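# Free the locked panel socket with its matching key

## Task

A port blocker locks one socket on the standing panel. Take the key whose colour matches that blocker, use it to remove the blocker, and set the blocker down inside the marked square on the table, with the key also resting on the table. Do not disturb the other keys, and let nothing fall from the table. Finally, open the grippers and pull both arms well away from the panel, the blocker and the keys, with neither arm in contact with the tabletop.

## Robot and tools

Robot: two arms, left_arm and right_arm, each a six-joint arm ending in a two-finger parallel gripper with a wrist camera on a cable. The finger axis is the gripper's +z and the fingers close along its y axis. A gripper's reported position is the point between the finger pads, just behind the tips. In results, left_arm sits on the +y side of the scene. Its calibrated base is near (+0.027, +0.291, +0.037) m and right_arm's is near (-0.035, -0.247, +0.016) m. Arm names do not match image left and right.

Scene frame: the origin is at table-top height, halfway between the nominal bases. +x points out over the table and +z points up. Reported hand positions (metres) and quaternions (wxyz) use this frame. They can be off by a few centimetres, more when the arm is stretched.

The command row: every motion argument is built from rows of 14 numbers, each from -1 to 1. The first 7 are for left_arm: dx, dy, dz, rx, ry, rz, opening. The next 7 are the same for right_arm. Both arms always appear, even when only one moves. dx, dy, dz are an offset along the scene axes. rx, ry, rz form one rotation vector about the gripper's point. 1.0 equals 0.6 m or 180 degrees. These six are offsets from that arm's Hand target as it stood when the action or move began, not absolute poses. Every row of an action counts from that same start, and sending the same offset again moves the arm further. Six zeros re-command the current Hand target. Opening is absolute, not an offset: +1 fully open (about 87 mm between pads), +0.5 about 69 mm, 0 about 43 mm, -0.5 about 18 mm, -1 closed. A 0 in the opening slot is a real command to half-close, so repeat the current opening to keep a gripper unchanged. Commanded orientation is clipped to within 40 degrees of the measured one each step.

execute_actions(actions, cameras): actions is a list of actions, each a table of up to 15 rows, one row per 1/30 s step. A short table repeats its last row. An empty actions list just reports state and, by default, all camera images. cameras is a list of names (cam_high, cam_low, cam_left_wrist, cam_right_wrist), ["all"], or []. An unknown name voids the call.

move(target, speed, blend, opening_speed, blocking, cameras): straight-line path for each gripper. target is one 14-number row, or up to 15 rows; every row is an offset from the same starting Hand targets. speed is in m/s, 0.002 to 2.9, default 0.25, one value or one per row; rotation is capped at twice that in rad/s. blend is a corner radius in metres (0 means stop at each row). opening_speed is the rate of finger change per second on the -1 to 1 scale, at least 0.2. blocking=false returns after about 0.5 s while the move continues. A move lasts at most 10 s. It does not avoid obstacles or the other arm. Do not route paths close to an arm's own base.

wait(seconds, 0 to 10) lets the scene run on the last commands. stop() brakes a running move. zoom_image(camera, region=[x0,y0,x1,y1] pixels, max 504 by 504) enlarges part of that camera's newest image (each image is 672x504). read_manual returns licence text only. finished_scene(scene) ends the scene for good; use it only when the goal holds with the robot let go.

Results: each arm's end_effector_position and quat, Hand target (the base for the next offsets), joint positions, velocities and torques, grip_measured (on the opening scale), and Tool commands. A move adds a move: line such as done, off_target, moving, held or fault, plus limits (paced means a command was clipped, held means a check withheld steps). done means the arm rests within 10 mm and 2 degrees of its target; it says nothing about contact. A gripper often stops short or sags, especially far out. Check where it actually went and send the shortfall as a new offset. Small moves may not happen or may go sideways. MOTOR HOT appears near 75 °C. At 90 °C the arm folds and stays idle for the rest of the scene.

Gripping: note grip_measured when the fingers first touch the part. Command about 0.04 below that value for a firm hold, or less below it for a lighter one.

Avoid: hard hits on the panel or table (this can fail the scene). Avoid contact or pressing between the two arms, and never close one gripper on the other's fingers. Do not drop parts or release them while they are moving. Do not push anything off the table. Keep the wrist cables clear of objects, since cable contact counts as touching. An arm blocked by something keeps pushing until it is commanded back past its gripper. The scene clock runs while you think.

Each tool is called after "Call:" in YAML: its name, and indented under it one key for each argument.

## Session

Call:
execute_actions:
  actions: []

Scene clock: 0.00 s.
left_arm: end_effector_position=(+0.2834, +0.2753, +0.1353) grip_measured=+1.000 end_effector_quat_wxyz=(+0.519, -0.017, +0.840, -0.155) | right_arm: end_effector_position=(+0.2701, +0.1224, +0.2814) grip_measured=+0.998 end_effector_quat_wxyz=(+0.398, +0.016, +0.881, +0.256)
Joint positions: left_arm=[0.258 0.654 0.283 -0.116 0.495 -0.064 1] | right_arm=[0.973 1.669 1.659 -0.609 0.314 0.808 0.999]
Joint velocities: within noise
Joint torques (N m): no reading
Heat: left arm: 34 °C; right arm: 34 °C.
Hand target: left_arm +0.2869, +0.2763, +0.1430; +0.529, -0.013, +0.834, -0.153 | right_arm +0.2709, +0.1232, +0.2964; +0.408, +0.020, +0.872, +0.270
Tool commands: left_gripper/opening=+1.0 right_gripper/opening=+1.0

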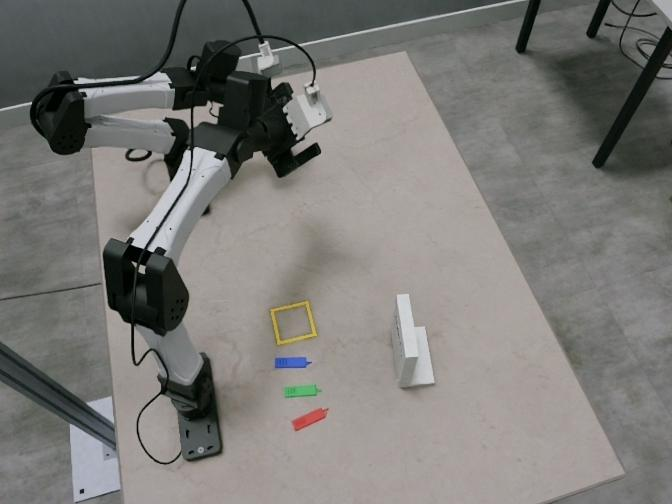

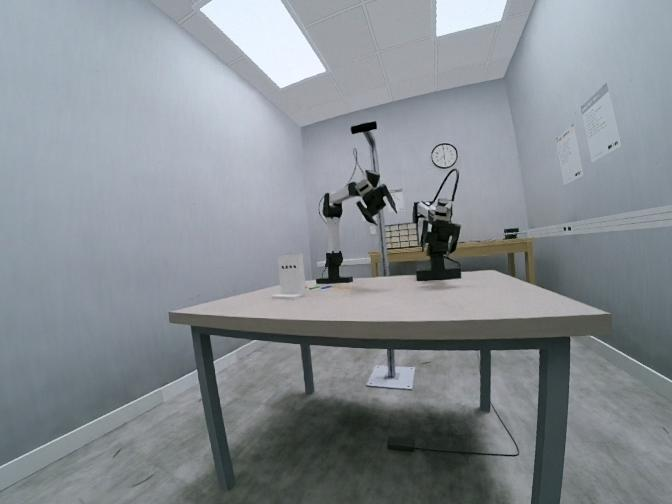

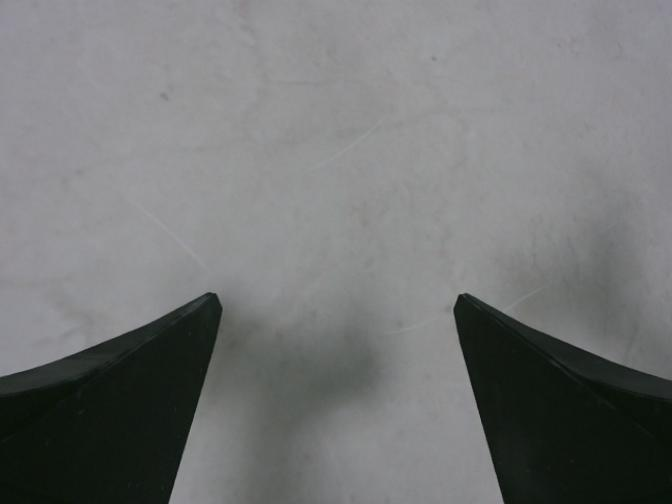

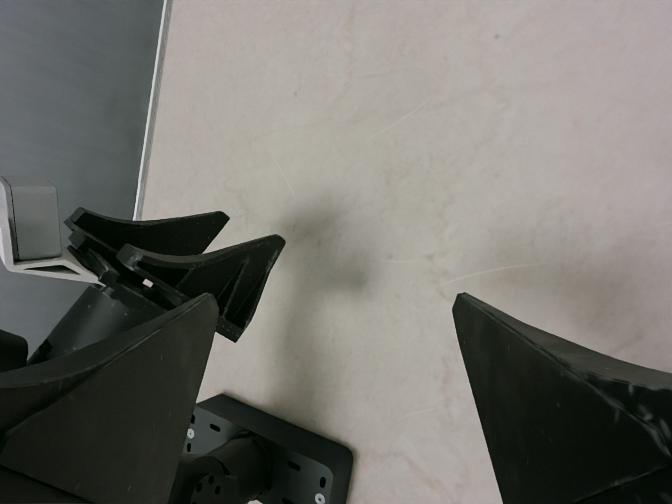

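Call:
zoom_image:
  camera: "cam_high"
  region: [250, 280, 450, 440]

Call:
zoom_image:
  camera: "cam_low"
  region: [260, 240, 360, 310]

Scaled by 2.520.

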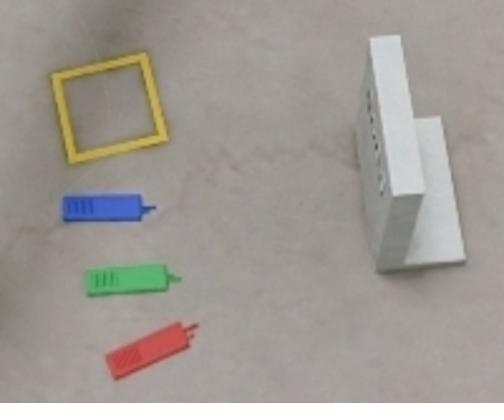

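Scaled by 5.040.

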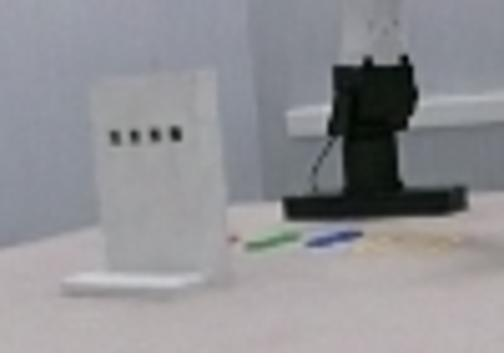

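Call:
move:
  target: [0,0,0,0,0,0,1, -0.1015,-0.5803,-0.1273,-0.1588,-0.2015,-0.1818,0.2]
  cameras: ["cam_right_wrist","cam_high"]

Scene clock: 135.63 s.
left_arm: end_effector_position=(+0.2831, +0.2753, +0.1350) grip_measured=+1.000 end_effector_quat_wxyz=(+0.519, -0.017, +0.841, -0.155) | right_arm: end_effector_position=(+0.2085, -0.2256, +0.2184) grip_measured=+0.200 end_effector_quat_wxyz=(+0.697, +0.074, +0.708, -0.082)
Joint positions: left_arm=[0.258 0.654 0.283 -0.118 0.495 -0.064 1] | right_arm=[0.726 0.354 0.284 0.046 0.908 0.006 0.6]
Joint torques (N m): left_arm=[0.05 -0.91 7.69 1.98 0.17 0.15] | right_arm=[-0.61 1.39 6.83 1.86 0 -0.02]
Heat: left arm: 45 °C; right arm: 44 °C.
Hand target: left_arm +0.2868, +0.2763, +0.1430; +0.529, -0.013, +0.834, -0.153 | right_arm +0.2100, -0.2250, +0.2201; +0.703, +0.077, +0.703, -0.077
Off the commanded pose: left_arm 0.009 m, 2 deg | right_arm 0.002 m, 1 deg.
move: done
camera_calibration:
cam_right_wrist: T_world_to_cam=[[-0.209563, -0.977774, -0.00639408, -0.173624], [-0.750574, 0.165052, -0.639841, 0.355708], [0.626675, -0.129288, -0.768481, 0.152103], [0, 0, 0, 1]] pos_world=[0.13528, -0.208811, 0.343375]
Images, in order (width x height): cam_high 672x504, cam_right_wrist 672x504.

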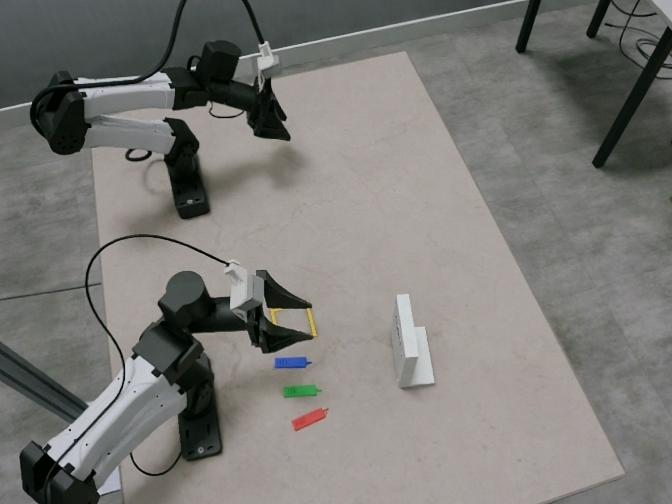

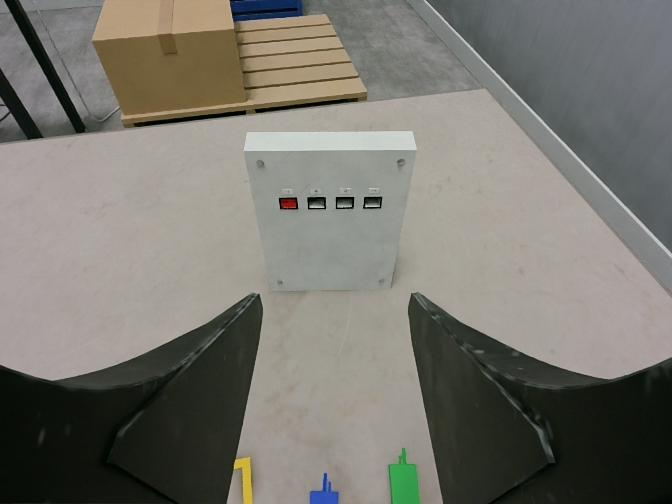

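Call:
zoom_image:
  camera: "cam_right_wrist"
  region: [265, 175, 395, 225]

Call:
zoom_image:
  camera: "cam_high"
  region: [265, 345, 345, 435]

Scaled by 3.877.

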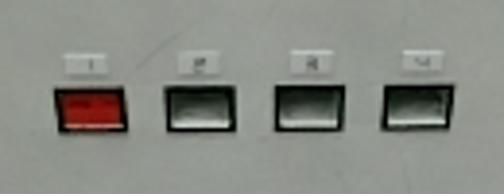

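Scaled by 5.600.

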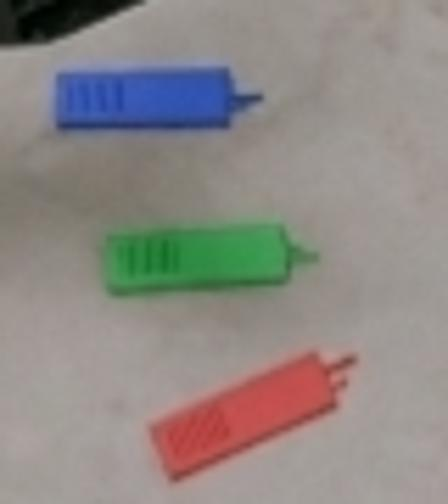

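Call:
move:
  target: [0,0,0,0,0,0,1, -0.0783,-0.18,-0.1668,0.0090,0.3351,0.1102,0.0]
  cameras: ["cam_right_wrist"]

Scene clock: 247.57 s.
left_arm: end_effector_position=(+0.2831, +0.2753, +0.1350) grip_measured=+1.000 end_effector_quat_wxyz=(+0.519, -0.017, +0.841, -0.155) | right_arm: end_effector_position=(+0.1572, -0.3277, +0.1088) grip_measured=+0.000 end_effector_quat_wxyz=(+0.248, -0.076, +0.965, +0.030)
Joint positions: left_arm=[0.258 0.654 0.283 -0.118 0.495 -0.064 1] | right_arm=[-0.524 1.068 0.789 -0.912 -0.34 -0.656 0.5]
Joint torques (N m): left_arm=[-0.03 -0.88 7.75 1.98 0.16 0.15] | right_arm=[-0.68 -1.46 11.12 0.92 -0.14 0]
Heat: left arm: 47 °C; right arm: 43 °C.
Hand target: left_arm +0.2869, +0.2763, +0.1430; +0.529, -0.013, +0.834, -0.153 | right_arm +0.1629, -0.3329, +0.1199; +0.258, -0.079, +0.963, +0.021
Off the commanded pose: left_arm 0.009 m, 2 deg | right_arm 0.014 m, 2 deg.
move: off_target (right_arm)
camera_calibration:
cam_right_wrist: T_world_to_cam=[[0.151079, -0.987813, -0.0374374, -0.341526], [-0.923519, -0.15455, 0.351036, 0.078552], [-0.352544, -0.01846, -0.935613, 0.295258], [0, 0, 0, 1]] pos_world=[0.228233, -0.319773, 0.235887]
Images, in order (width x height): cam_right_wrist 672x504.

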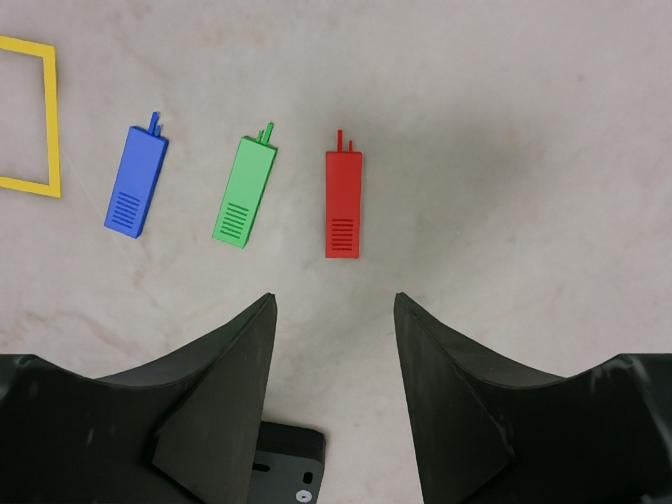

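Call:
zoom_image:
  camera: "cam_right_wrist"
  region: [300, 110, 390, 270]

Scaled by 3.150.

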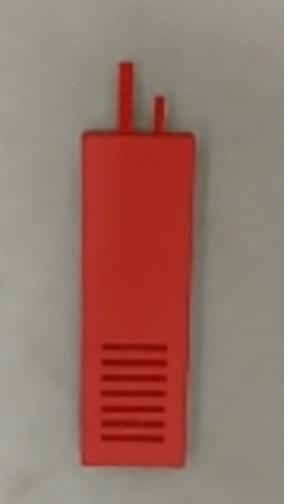

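Call:
move:
  target: [0,0,0,0,0,0,1, 0.018,0.0012,-0.0982,0,0,0,0.0]
  cameras: ["cam_right_wrist"]
  speed: 0.12

Scene clock: 300.70 s.
left_arm: end_effector_position=(+0.2831, +0.2753, +0.1350) grip_measured=+1.000 end_effector_quat_wxyz=(+0.519, -0.017, +0.841, -0.155) | right_arm: end_effector_position=(+0.1709, -0.3311, +0.0636) grip_measured=+0.000 end_effector_quat_wxyz=(+0.256, -0.080, +0.963, +0.026)
Joint positions: left_arm=[0.258 0.654 0.283 -0.118 0.495 -0.064 1] | right_arm=[-0.503 1.139 0.638 -0.664 -0.336 -0.638 0.5]
Joint torques (N m): left_arm=[0.02 -0.88 7.8 2.01 0.2 0.13] | right_arm=[0.9 -1.69 6.45 1.31 -0.04 0.13]
Heat: left arm: 48 °C; right arm: 50 °C.
Hand target: left_arm +0.2869, +0.2763, +0.1431; +0.529, -0.013, +0.834, -0.153 | right_arm +0.1738, -0.3322, +0.0611; +0.258, -0.079, +0.963, +0.022
Off the commanded pose: left_arm 0.009 m, 2 deg | right_arm 0.004 m, 1 deg.
move: done
camera_calibration:
cam_right_wrist: T_world_to_cam=[[0.155635, -0.987462, -0.0263872, -0.350088], [-0.929001, -0.155396, 0.33587, 0.108209], [-0.335759, -0.0277592, -0.941539, 0.252103], [0, 0, 0, 1]] pos_world=[0.239658, -0.321886, 0.191783]
Images, in order (width x height): cam_right_wrist 672x504.

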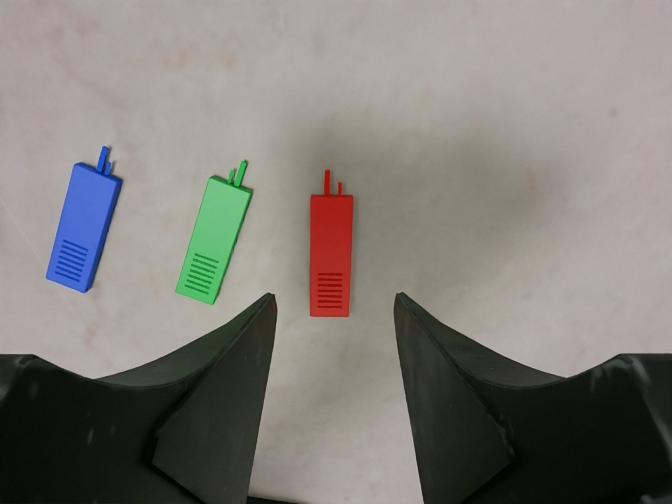

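Call:
move:
  target: [0,0,0,0,0,0,1, -0.0063,0.0052,-0.0793,0,0,0,0.0]
  cameras: ["cam_right_wrist"]
  speed: 0.08

Scene clock: 343.60 s.
left_arm: end_effector_position=(+0.2831, +0.2753, +0.1350) grip_measured=+1.000 end_effector_quat_wxyz=(+0.519, -0.017, +0.841, -0.155) | right_arm: end_effector_position=(+0.1677, -0.3284, +0.0158) grip_measured=+0.000 end_effector_quat_wxyz=(+0.256, -0.080, +0.963, +0.025)
Joint positions: left_arm=[0.258 0.654 0.283 -0.118 0.495 -0.064 1] | right_arm=[-0.499 1.212 0.475 -0.427 -0.333 -0.634 0.5]
Joint torques (N m): left_arm=[0.05 -1.02 7.65 1.99 0.18 0.17] | right_arm=[0.46 -1.77 5.86 1.31 -0.04 0.06]
Heat: left arm: 49 °C; right arm: 44 °C.
Hand target: left_arm +0.2869, +0.2763, +0.1431; +0.529, -0.013, +0.834, -0.153 | right_arm +0.1700, -0.3291, +0.0135; +0.258, -0.079, +0.963, +0.021
Off the commanded pose: left_arm 0.009 m, 2 deg | right_arm 0.003 m, 1 deg.
move: done
camera_calibration:
cam_right_wrist: T_world_to_cam=[[0.155614, -0.987478, -0.0259252, -0.348154], [-0.928856, -0.155207, 0.336358, 0.121681], [-0.33617, -0.0282613, -0.941377, 0.206014], [0, 0, 0, 1]] pos_world=[0.236458, -0.319086, 0.143983]
Images, in order (width x height): cam_right_wrist 672x504.

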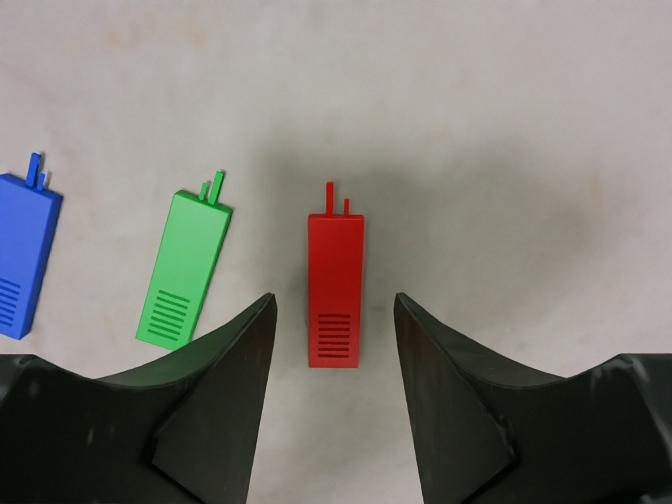

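Call:
move:
  target: [0,0,0,0,0,0,1, 0.0055,0.0007,-0.0072,-0.0093,0.0548,0.0011,0.0]
  cameras: ["cam_right_wrist"]
  speed: 0.08

Scene clock: 459.40 s.
left_arm: end_effector_position=(+0.2831, +0.2753, +0.1350) grip_measured=+1.000 end_effector_quat_wxyz=(+0.519, -0.017, +0.841, -0.155) | right_arm: end_effector_position=(+0.1675, -0.3262, +0.0072) grip_measured=+0.000 end_effector_quat_wxyz=(+0.172, -0.082, +0.982, +0.019)
Joint positions: left_arm=[0.258 0.654 0.283 -0.118 0.495 -0.064 1] | right_arm=[-0.393 1.361 0.576 -0.501 -0.201 -0.57 0.5]
Joint torques (N m): left_arm=[0.02 -0.87 7.71 1.98 0.18 0.1] | right_arm=[0.55 -2.1 8.13 0.88 0.11 0.11]
Heat: left arm: 51 °C; right arm: 42 °C.
Hand target: left_arm +0.2869, +0.2763, +0.1431; +0.530, -0.013, +0.834, -0.153 | right_arm +0.1732, -0.3287, +0.0091; +0.173, -0.082, +0.981, +0.015
Off the commanded pose: left_arm 0.009 m, 2 deg | right_arm 0.007 m, 1 deg.
move: done
camera_calibration:
cam_right_wrist: T_world_to_cam=[[0.15363, -0.9878, -0.0254779, -0.345874], [-0.85794, -0.146137, 0.492527, 0.114722], [-0.490242, -0.0538085, -0.869924, 0.214915], [0, 0, 0, 1]] pos_world=[0.256922, -0.313325, 0.121644]
Images, in order (width x height): cam_right_wrist 672x504.

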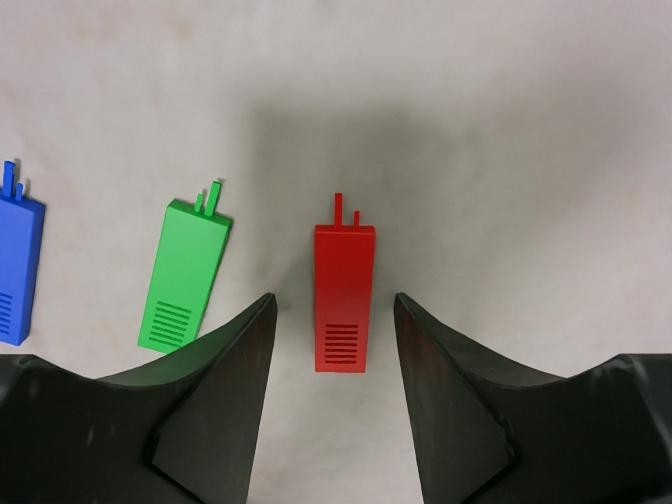

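Call:
move:
  target: [0,0,0,0,0,0,1, 0.0038,-0.0035,0.0073,0,0,0,0.0]
  cameras: ["cam_right_wrist"]
  speed: 0.08

Scene clock: 471.10 s.
left_arm: end_effector_position=(+0.2831, +0.2753, +0.1350) grip_measured=+1.000 end_effector_quat_wxyz=(+0.519, -0.017, +0.841, -0.155) | right_arm: end_effector_position=(+0.1679, -0.3264, +0.0077) grip_measured=+0.000 end_effector_quat_wxyz=(+0.168, -0.081, +0.982, +0.021)
Joint positions: left_arm=[0.258 0.654 0.283 -0.118 0.495 -0.064 1] | right_arm=[-0.393 1.369 0.586 -0.511 -0.201 -0.57 0.5]
Joint torques (N m): left_arm=[0.03 -0.91 7.72 1.98 0.23 0.14] | right_arm=[0.14 -3.08 9.36 0.81 0.01 0.05]
Heat: left arm: 51 °C; right arm: 43 °C.
Hand target: left_arm +0.2869, +0.2763, +0.1431; +0.530, -0.013, +0.834, -0.153 | right_arm +0.1757, -0.3309, +0.0136; +0.173, -0.082, +0.981, +0.015
Off the commanded pose: left_arm 0.009 m, 2 deg | right_arm 0.011 m, 1 deg.
move: off_target (right_arm)
camera_calibration:
cam_right_wrist: T_world_to_cam=[[0.15331, -0.987728, -0.0298179, -0.346018], [-0.854061, -0.14762, 0.498787, 0.113525], [-0.497068, -0.0510027, -0.866211, 0.217487], [0, 0, 0, 1]] pos_world=[0.258111, -0.31392, 0.121448]
Images, in order (width x height): cam_right_wrist 672x504.

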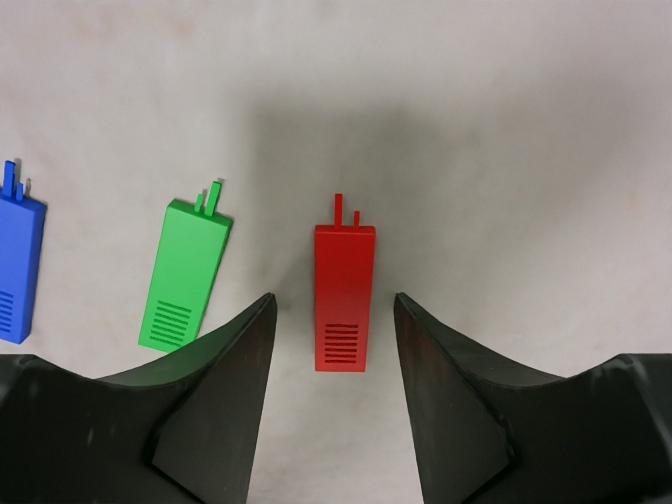

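Call:
move:
  target:
    - [0,0,0,0,0,0,1, -0.004,0.0,0.05,0,0,0,0.0]
    - [0,0,0,0,0,0,1, -0.004,0.001,-0.005,0,0,0,0.0]
  cameras: ["cam_right_wrist"]
  speed: 0.08

Scene clock: 483.87 s.
left_arm: end_effector_position=(+0.2831, +0.2753, +0.1350) grip_measured=+1.000 end_effector_quat_wxyz=(+0.519, -0.017, +0.841, -0.155) | right_arm: end_effector_position=(+0.1707, -0.3277, +0.0125) grip_measured=+0.000 end_effector_quat_wxyz=(+0.169, -0.081, +0.982, +0.021)
Joint positions: left_arm=[0.258 0.654 0.283 -0.118 0.495 -0.064 1] | right_arm=[-0.393 1.369 0.608 -0.531 -0.201 -0.57 0.5]
Joint torques (N m): left_arm=[0.08 -0.85 7.66 1.99 0.16 0.15] | right_arm=[-0.23 -3.12 6 1.04 0.07 0.07]
Heat: left arm: 51 °C; right arm: 44 °C.
Hand target: left_arm +0.2869, +0.2763, +0.1431; +0.530, -0.013, +0.834, -0.153 | right_arm +0.1732, -0.3302, +0.0106; +0.173, -0.082, +0.981, +0.015
Off the commanded pose: left_arm 0.009 m, 2 deg | right_arm 0.004 m, 1 deg.
move: done
camera_calibration:
cam_right_wrist: T_world_to_cam=[[0.153343, -0.987747, -0.0290283, -0.3477], [-0.854765, -0.147324, 0.497667, 0.113701], [-0.495845, -0.0515015, -0.866883, 0.222666], [0, 0, 0, 1]] pos_world=[0.260913, -0.315221, 0.126347]
Images, in order (width x height): cam_right_wrist 672x504.

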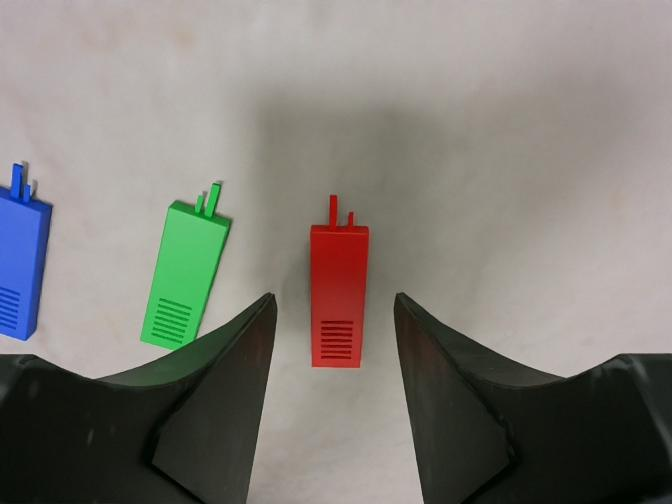

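Call:
zoom_image:
  camera: "cam_right_wrist"
  region: [260, 180, 420, 380]

Scaled by 2.520.

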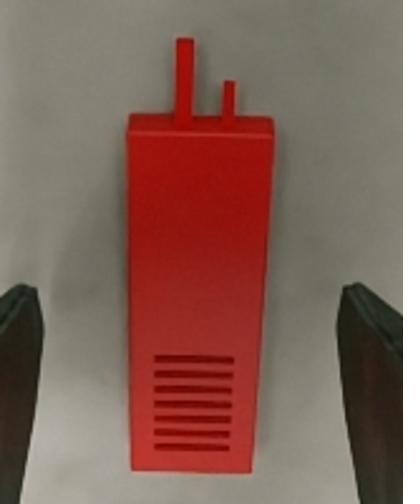

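Call:
move:
  target:
    - [0,0,0,0,0,0,1, 0,0,0.04,0,0,0,0.0]
    - [0,0,0,0,0,0,1, 0.0,0.0,-0.0035,0,0,0,0.0]
  cameras: ["cam_right_wrist"]
  speed: 0.08

Scene clock: 533.87 s.
left_arm: end_effector_position=(+0.2831, +0.2753, +0.1350) grip_measured=+1.000 end_effector_quat_wxyz=(+0.519, -0.017, +0.841, -0.155) | right_arm: end_effector_position=(+0.1705, -0.3277, +0.0102) grip_measured=+0.000 end_effector_quat_wxyz=(+0.168, -0.081, +0.982, +0.021)
Joint positions: left_arm=[0.258 0.654 0.283 -0.118 0.495 -0.064 1] | right_arm=[-0.393 1.376 0.602 -0.52 -0.201 -0.57 0.5]
Joint torques (N m): left_arm=[0.09 -0.85 7.62 1.99 0.16 0.12] | right_arm=[-0.06 -3.37 5.85 1.14 0.07 -0.04]
Heat: left arm: 52 °C; right arm: 41 °C.
Hand target: left_arm +0.2869, +0.2763, +0.1431; +0.530, -0.013, +0.834, -0.153 | right_arm +0.1732, -0.3302, +0.0085; +0.173, -0.082, +0.981, +0.015
Off the commanded pose: left_arm 0.009 m, 2 deg | right_arm 0.004 m, 1 deg.
move: done
camera_calibration:
cam_right_wrist: T_world_to_cam=[[0.153282, -0.987738, -0.0296273, -0.347661], [-0.854249, -0.147519, 0.498494, 0.11451], [-0.496752, -0.0511012, -0.866387, 0.220837], [0, 0, 0, 1]] pos_world=[0.260811, -0.315221, 0.123948]
Images, in order (width x height): cam_right_wrist 672x504.

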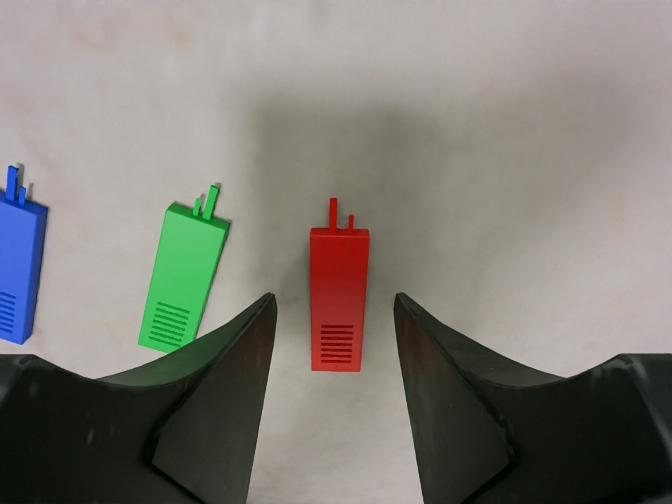

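Call:
move:
  target: [0,0,0,0,0,0,1, 0,0,0,0,0,0,-0.6]
  opening_speed: 0.5
  cameras: ["cam_right_wrist"]

Scene clock: 542.13 s.
left_arm: end_effector_position=(+0.2831, +0.2753, +0.1350) grip_measured=+1.000 end_effector_quat_wxyz=(+0.519, -0.017, +0.841, -0.155) | right_arm: end_effector_position=(+0.1707, -0.3277, +0.0102) grip_measured=-0.475 end_effector_quat_wxyz=(+0.169, -0.081, +0.982, +0.021)
Joint positions: left_arm=[0.258 0.654 0.283 -0.118 0.495 -0.064 1] | right_arm=[-0.393 1.376 0.602 -0.519 -0.201 -0.57 0.262]
Joint torques (N m): left_arm=[0.05 -0.81 7.72 1.96 0.19 0.13] | right_arm=[-0.27 -3.11 5.85 1.13 -0.01 0.05]
Heat: left arm: 52 °C; right arm: 41 °C.
Hand target: left_arm +0.2869, +0.2763, +0.1431; +0.530, -0.013, +0.834, -0.153 | right_arm +0.1731, -0.3302, +0.0084; +0.173, -0.082, +0.981, +0.015
Off the commanded pose: left_arm 0.009 m, 2 deg | right_arm 0.004 m, 1 deg.
move: done
camera_calibration:
cam_right_wrist: T_world_to_cam=[[0.153275, -0.987753, -0.029162, -0.347734], [-0.854595, -0.147314, 0.497962, 0.114767], [-0.49616, -0.0514034, -0.866708, 0.220764], [0, 0, 0, 1]] pos_world=[0.260912, -0.315221, 0.124047]
Images, in order (width x height): cam_right_wrist 672x504.

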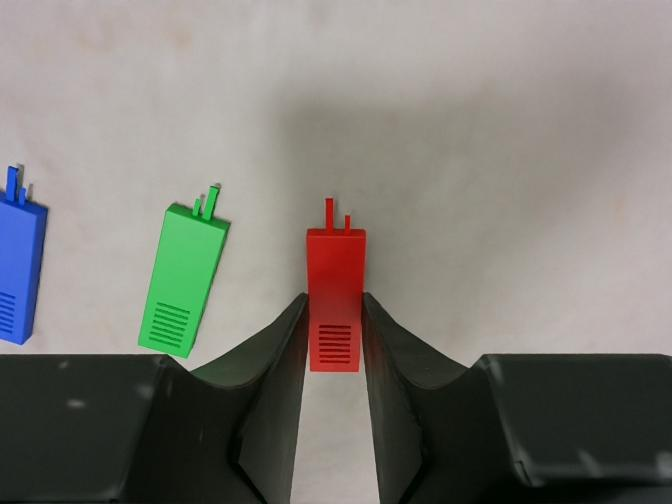

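Call:
move:
  target:
    - [-0.05,-0.18,0.02,-0.11,0.02,0.03,1, 0,0,0.1333,0,0,0,-0.6]
    - [-0.1832,-0.6222,0.0665,-0.3818,0.0709,0.1025,1, 0.1855,0.2078,0.1997,0,0,-0.1161,-0.6]
  blend: [0.03,0]
  speed: 0.25
  cameras: ["all"]

Scene clock: 654.77 s.
left_arm: end_effector_position=(+0.1767, -0.0914, +0.1760) grip_measured=+1.000 end_effector_quat_wxyz=(+0.354, -0.439, +0.652, -0.506) | right_arm: end_effector_position=(+0.2764, -0.2065, +0.1186) grip_measured=-0.475 end_effector_quat_wxyz=(+0.161, +0.093, +0.982, -0.016)
Joint positions: left_arm=[-1.571 1.58 0.674 0.331 -1.12 -2.08 1] | right_arm=[0.186 1.592 1.252 -0.924 0.106 0.319 0.262]
Joint torques (N m): left_arm=[-0.43 -5.45 7.39 1.54 -0.51 0.13] | right_arm=[0.24 -5.65 10.95 0.87 0.19 0.08]
Heat: left arm: 53 °C; right arm: 41 °C.
Hand target: left_arm +0.1769, -0.0970, +0.1830; +0.357, -0.449, +0.641, -0.510 | right_arm +0.2845, -0.2055, +0.1282; +0.173, +0.097, +0.980, -0.017
Off the commanded pose: left_arm 0.009 m, 2 deg | right_arm 0.013 m, 2 deg.
joint sent to its limit (left arm) — joint 6 (wrist roll), lower limit. The joint targets still meet the commanded pose.
move: off_target (right_arm)
camera_calibration:
cam_left_wrist: T_world_to_cam=[[0.214449, -0.126423, 0.968519, -0.218539], [-0.934334, -0.315542, 0.165691, 0.127482], [0.284661, -0.940452, -0.185789, 0.0414786], [0, 0, 0, 1]] pos_world=[0.154169, 0.0516061, 0.198243]
cam_right_wrist: T_world_to_cam=[[-0.202149, -0.979249, -0.0144, -0.142777], [-0.842393, 0.16636, 0.512541, 0.228655], [-0.499509, 0.11574, -0.858542, 0.407908], [0, 0, 0, 1]] pos_world=[0.36751, -0.225064, 0.230955]

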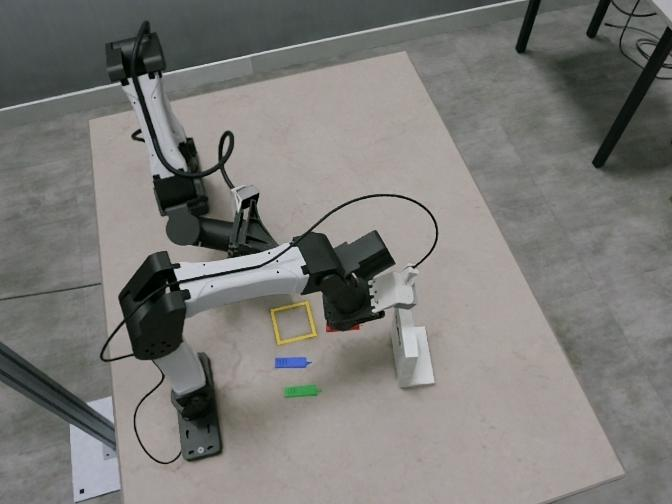

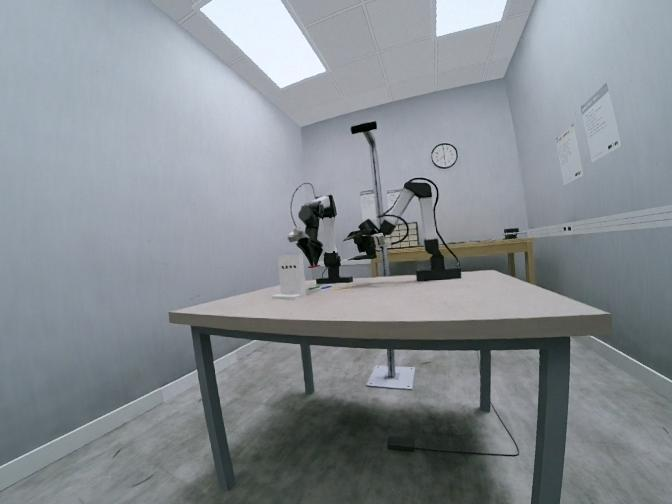

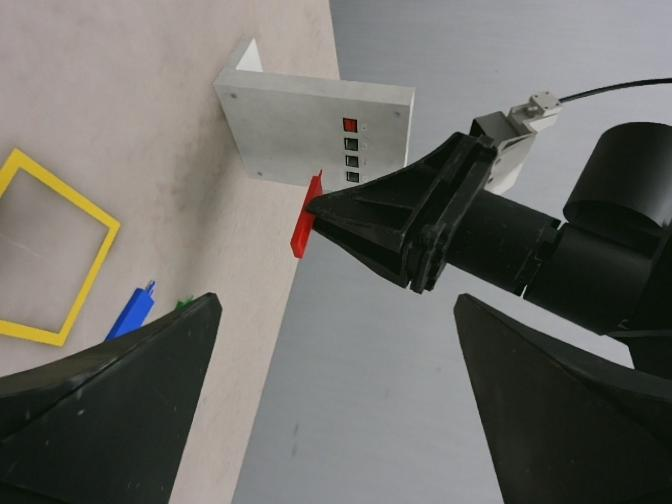

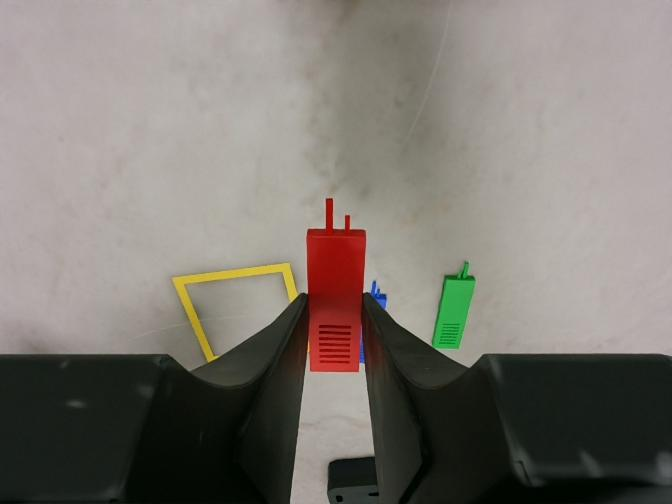

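Call:
zoom_image:
  camera: "cam_left_wrist"
  region: [280, 100, 400, 270]

Call:
zoom_image:
  camera: "cam_left_wrist"
  region: [335, 110, 375, 140]

Scaled by 2.965.

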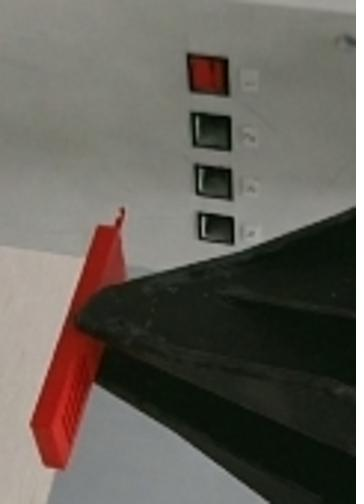

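Scaled by 12.600.

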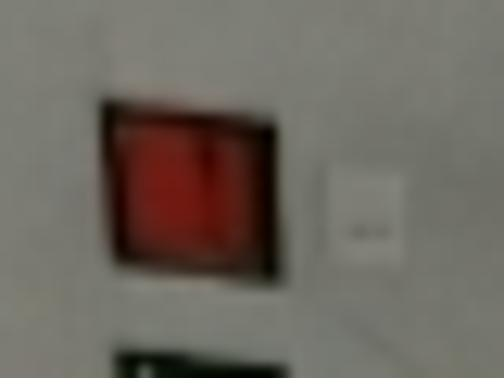

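Call:
move:
  target:
    - [0.04,-0.04,0,0.05,-0.018,-0.012,-0.5, -0.11,-0.02,0.2167,0,0,0,-0.6]
    - [0.15,-0.168,-0.073,0.1017,-0.037,-0.025,-0.5, -0.11,-0.02,0.2167,0,0,0,-0.6]
  blend: [0.02,0]
  speed: 0.25
  cameras: ["cam_left_wrist"]

Scene clock: 789.90 s.
left_arm: end_effector_position=(+0.2632, -0.1917, +0.1377) grip_measured=-0.500 end_effector_quat_wxyz=(+0.437, -0.332, +0.713, -0.437) | right_arm: end_effector_position=(+0.2172, -0.2153, +0.2496) grip_measured=-0.475 end_effector_quat_wxyz=(+0.161, +0.094, +0.982, -0.016)
Joint positions: left_arm=[-1.358 2.041 1.099 0.524 -0.947 -1.567 0.25] | right_arm=[0.186 1.45 1.652 -1.464 0.107 0.32 0.262]
Joint torques (N m): left_arm=[0.4 -9.39 7.36 1.73 -0.15 0.36] | right_arm=[-0.29 -4.63 9.55 0.75 0.21 0.09]
Heat: left arm: 51 °C; right arm: 49 °C.
Hand target: left_arm +0.2670, -0.1979, +0.1394; +0.440, -0.331, +0.710, -0.440 | right_arm +0.2185, -0.2175, +0.2583; +0.173, +0.097, +0.980, -0.017
Off the commanded pose: left_arm 0.007 m, 1 deg | right_arm 0.009 m, 1 deg.
move: done
camera_calibration:
cam_left_wrist: T_world_to_cam=[[0.0910337, -0.419665, 0.903103, -0.227349], [-0.960083, -0.277839, -0.0323321, 0.224202], [0.264486, -0.864111, -0.428206, -0.0313102], [0, 0, 0, 1]] pos_world=[0.24423, -0.0601739, 0.199161]
Images, in order (width x height): cam_left_wrist 672x504.

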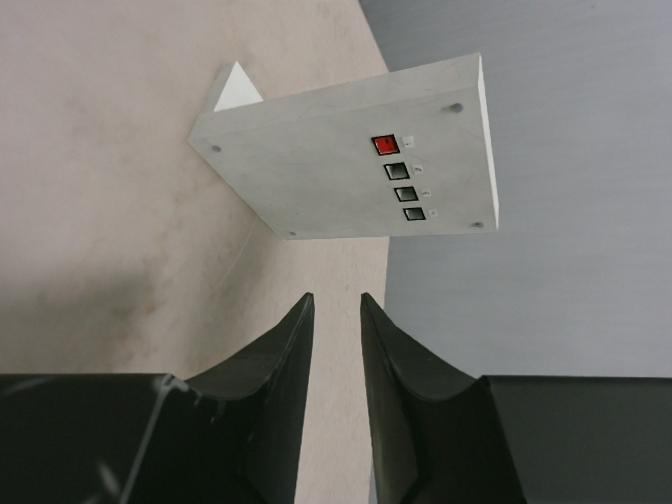

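Call:
zoom_image:
  camera: "cam_left_wrist"
  region: [362, 125, 442, 225]

Call:
zoom_image:
  camera: "cam_left_wrist"
  region: [367, 130, 407, 160]

Scaled by 5.040.

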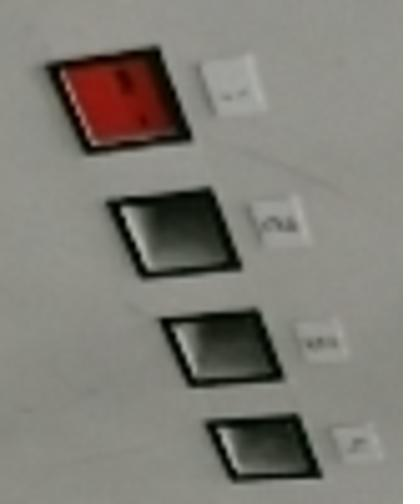

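Scaled by 12.600.

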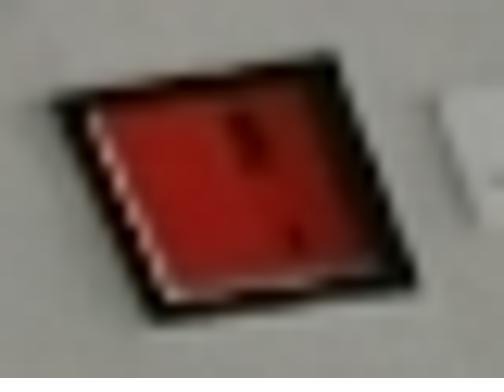

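Call:
move:
  target:
    - [-0.0596,0.0717,0.0362,0,0,0,-0.5, 0.05,0,-0.03,0,0,0,-0.6]
    - [-0.0596,0.0717,0.0362,0,0,0,-0.5, 0.1642,0.0137,-0.2063,0.0044,-0.0044,-0.0089,-0.6]
  blend: [0.02,0]
  speed: 0.2
  cameras: ["cam_left_wrist","cam_right_wrist"]

Scene clock: 892.83 s.
left_arm: end_effector_position=(+0.2318, -0.1596, +0.1474) grip_measured=-0.500 end_effector_quat_wxyz=(+0.435, -0.324, +0.720, -0.434) | right_arm: end_effector_position=(+0.3117, -0.2083, +0.1339) grip_measured=-0.475 end_effector_quat_wxyz=(+0.168, +0.104, +0.980, -0.016)
Joint positions: left_arm=[-1.416 1.89 0.945 0.485 -0.986 -1.598 0.25] | right_arm=[0.166 1.706 1.434 -0.977 0.107 0.322 0.262]
Joint torques (N m): left_arm=[-0.43 -13.7 4.57 1.55 -0.43 0.15] | right_arm=[-0.77 -7.25 6.89 1.2 0.19 0.11]
Heat: left arm: 50 °C; right arm: 50 °C.
Hand target: left_arm +0.2312, -0.1548, +0.1608; +0.440, -0.331, +0.710, -0.440 | right_arm +0.3170, -0.2093, +0.1346; +0.179, +0.112, +0.977, -0.012
Off the commanded pose: left_arm 0.015 m, 2 deg | right_arm 0.005 m, 2 deg.
move: off_target (left_arm)
camera_calibration:
cam_left_wrist: T_world_to_cam=[[0.0869718, -0.436472, 0.895504, -0.220445], [-0.96439, -0.262267, -0.0341679, 0.20713], [0.249775, -0.860644, -0.443739, 0.0150953], [0, 0, 0, 1]] pos_world=[0.215157, -0.028903, 0.211185]
cam_right_wrist: T_world_to_cam=[[-0.223508, -0.974498, -0.0199262, -0.128809], [-0.84608, 0.183823, 0.500358, 0.257363], [-0.483935, 0.128693, -0.865589, 0.437607], [0, 0, 0, 1]] pos_world=[0.400733, -0.22915, 0.247448]
Images, in order (width x height): cam_left_wrist 672x504, cam_right_wrist 672x504.

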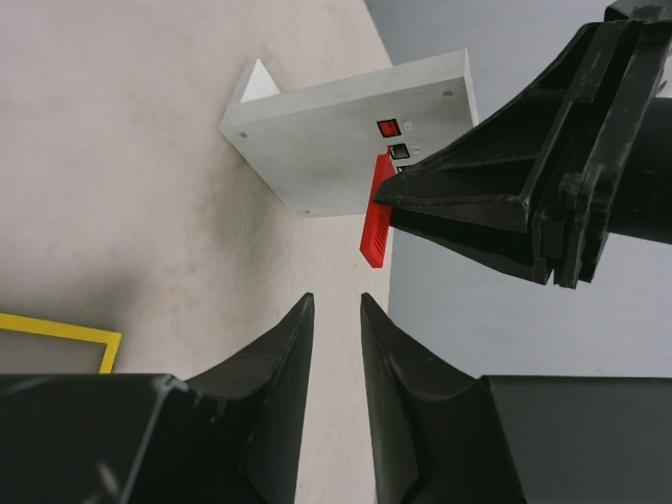

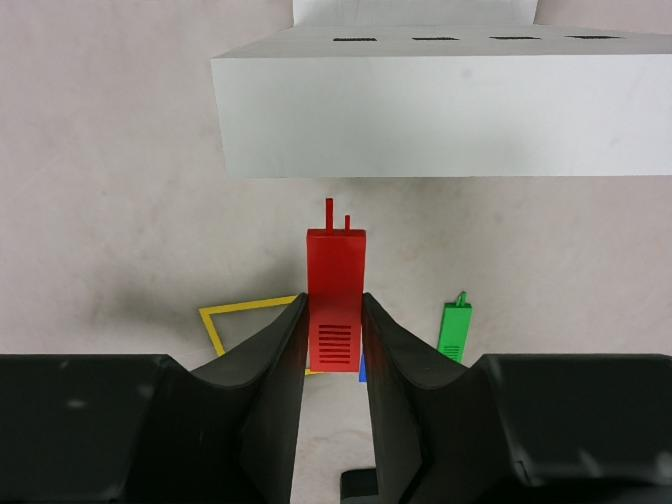

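Call:
zoom_image:
  camera: "cam_left_wrist"
  region: [350, 110, 430, 190]

Call:
zoom_image:
  camera: "cam_right_wrist"
  region: [290, 20, 490, 240]

Scaled by 6.300.

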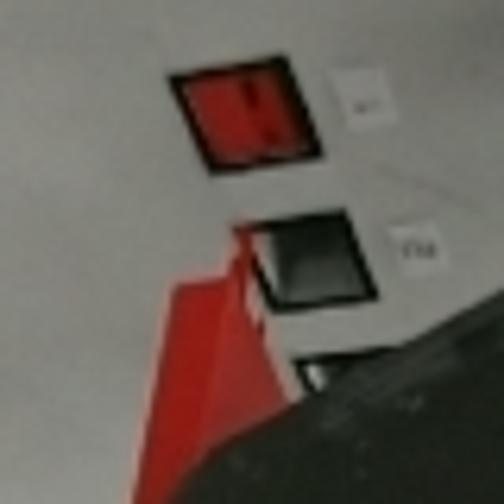

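Scaled by 2.291.

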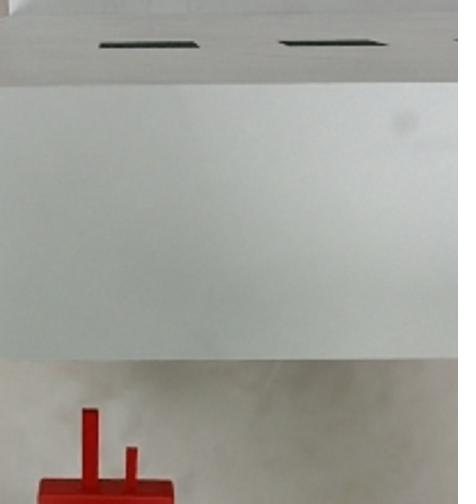

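Call:
move:
  target: [0,0,0,0,0,0,-0.5, 0.0177,-0.0128,-0.0063,0,0,0,-0.6]
  speed: 0.06
  cameras: ["cam_left_wrist","cam_right_wrist"]

Call:
zoom_image:
  camera: "cam_left_wrist"
  region: [350, 110, 430, 190]

Call:
zoom_image:
  camera: "cam_right_wrist"
  region: [290, 20, 490, 240]

Scene clock: 972.10 s.
left_arm: end_effector_position=(+0.2318, -0.1596, +0.1474) grip_measured=-0.500 end_effector_quat_wxyz=(+0.435, -0.324, +0.720, -0.434) | right_arm: end_effector_position=(+0.3156, -0.2176, +0.1245) grip_measured=-0.475 end_effector_quat_wxyz=(+0.159, +0.113, +0.981, -0.020)
Joint positions: left_arm=[-1.416 1.89 0.945 0.485 -0.986 -1.598 0.25] | right_arm=[0.139 1.736 1.434 -0.965 0.106 0.312 0.262]
Joint torques (N m): left_arm=[-0.36 -13.64 4.44 1.53 -0.45 0.15] | right_arm=[-0.47 -6.99 9.28 1.09 0.06 -0.01]
Heat: left arm: 51 °C; right arm: 47 °C.
Hand target: left_arm +0.2312, -0.1548, +0.1608; +0.440, -0.331, +0.710, -0.440 | right_arm +0.3276, -0.2170, +0.1308; +0.179, +0.112, +0.977, -0.012
Off the commanded pose: left_arm 0.014 m, 2 deg | right_arm 0.014 m, 3 deg.
move: off_target (left_arm, right_arm)
camera_calibration:
cam_left_wrist: T_world_to_cam=[[0.0869718, -0.436472, 0.895504, -0.220445], [-0.96439, -0.262267, -0.0341679, 0.20713], [0.249775, -0.860644, -0.443739, 0.0150953], [0, 0, 0, 1]] pos_world=[0.215157, -0.028903, 0.211185]
cam_right_wrist: T_world_to_cam=[[-0.240894, -0.970486, -0.0112273, -0.131871], [-0.833489, 0.200934, 0.514705, 0.264929], [-0.497258, 0.133347, -0.857294, 0.43672], [0, 0, 0, 1]] pos_world=[0.406211, -0.239448, 0.236556]
Images, in order (width x height): cam_left_wrist 672x504, cam_right_wrist 672x504.

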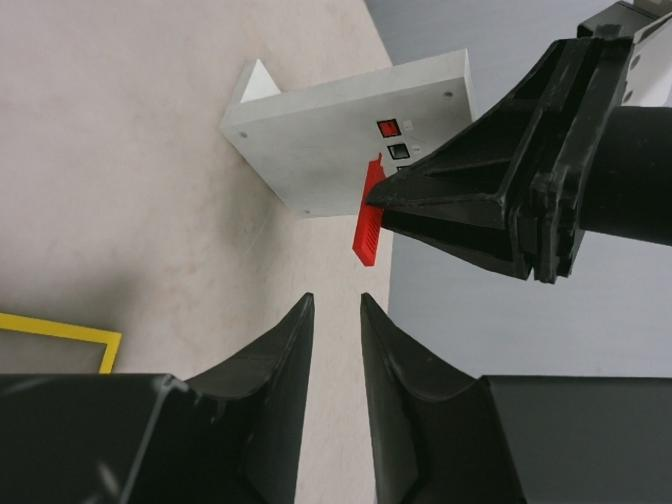

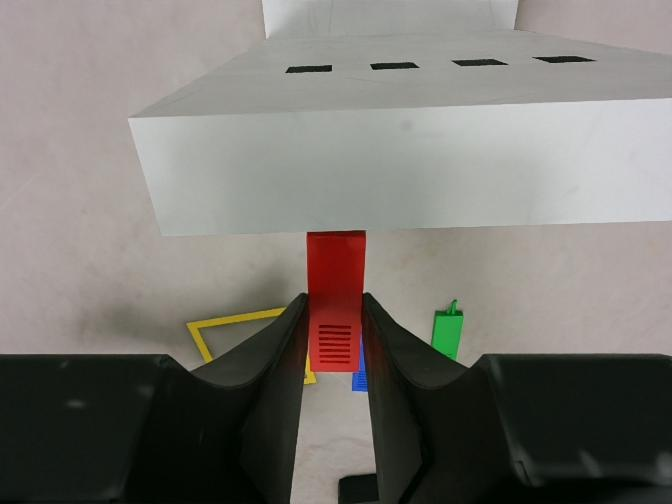

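Scaled by 6.300.

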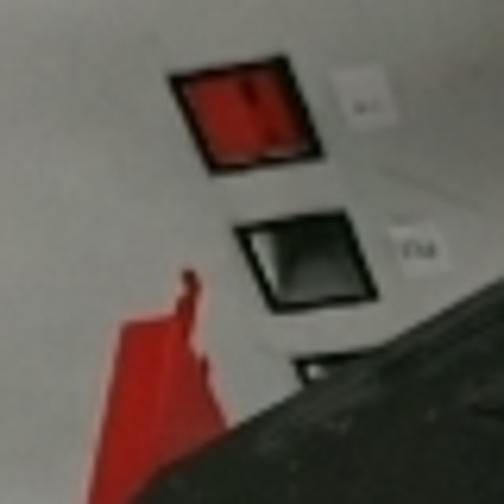

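Scaled by 2.291.

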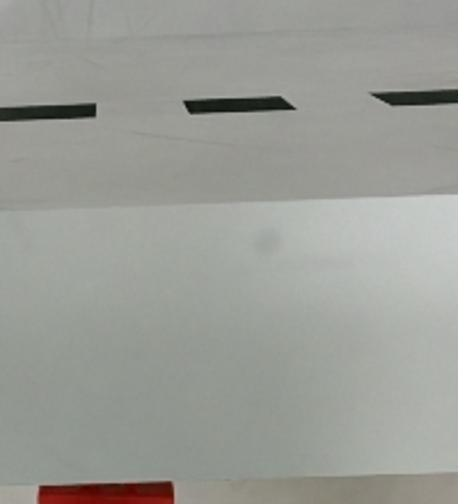

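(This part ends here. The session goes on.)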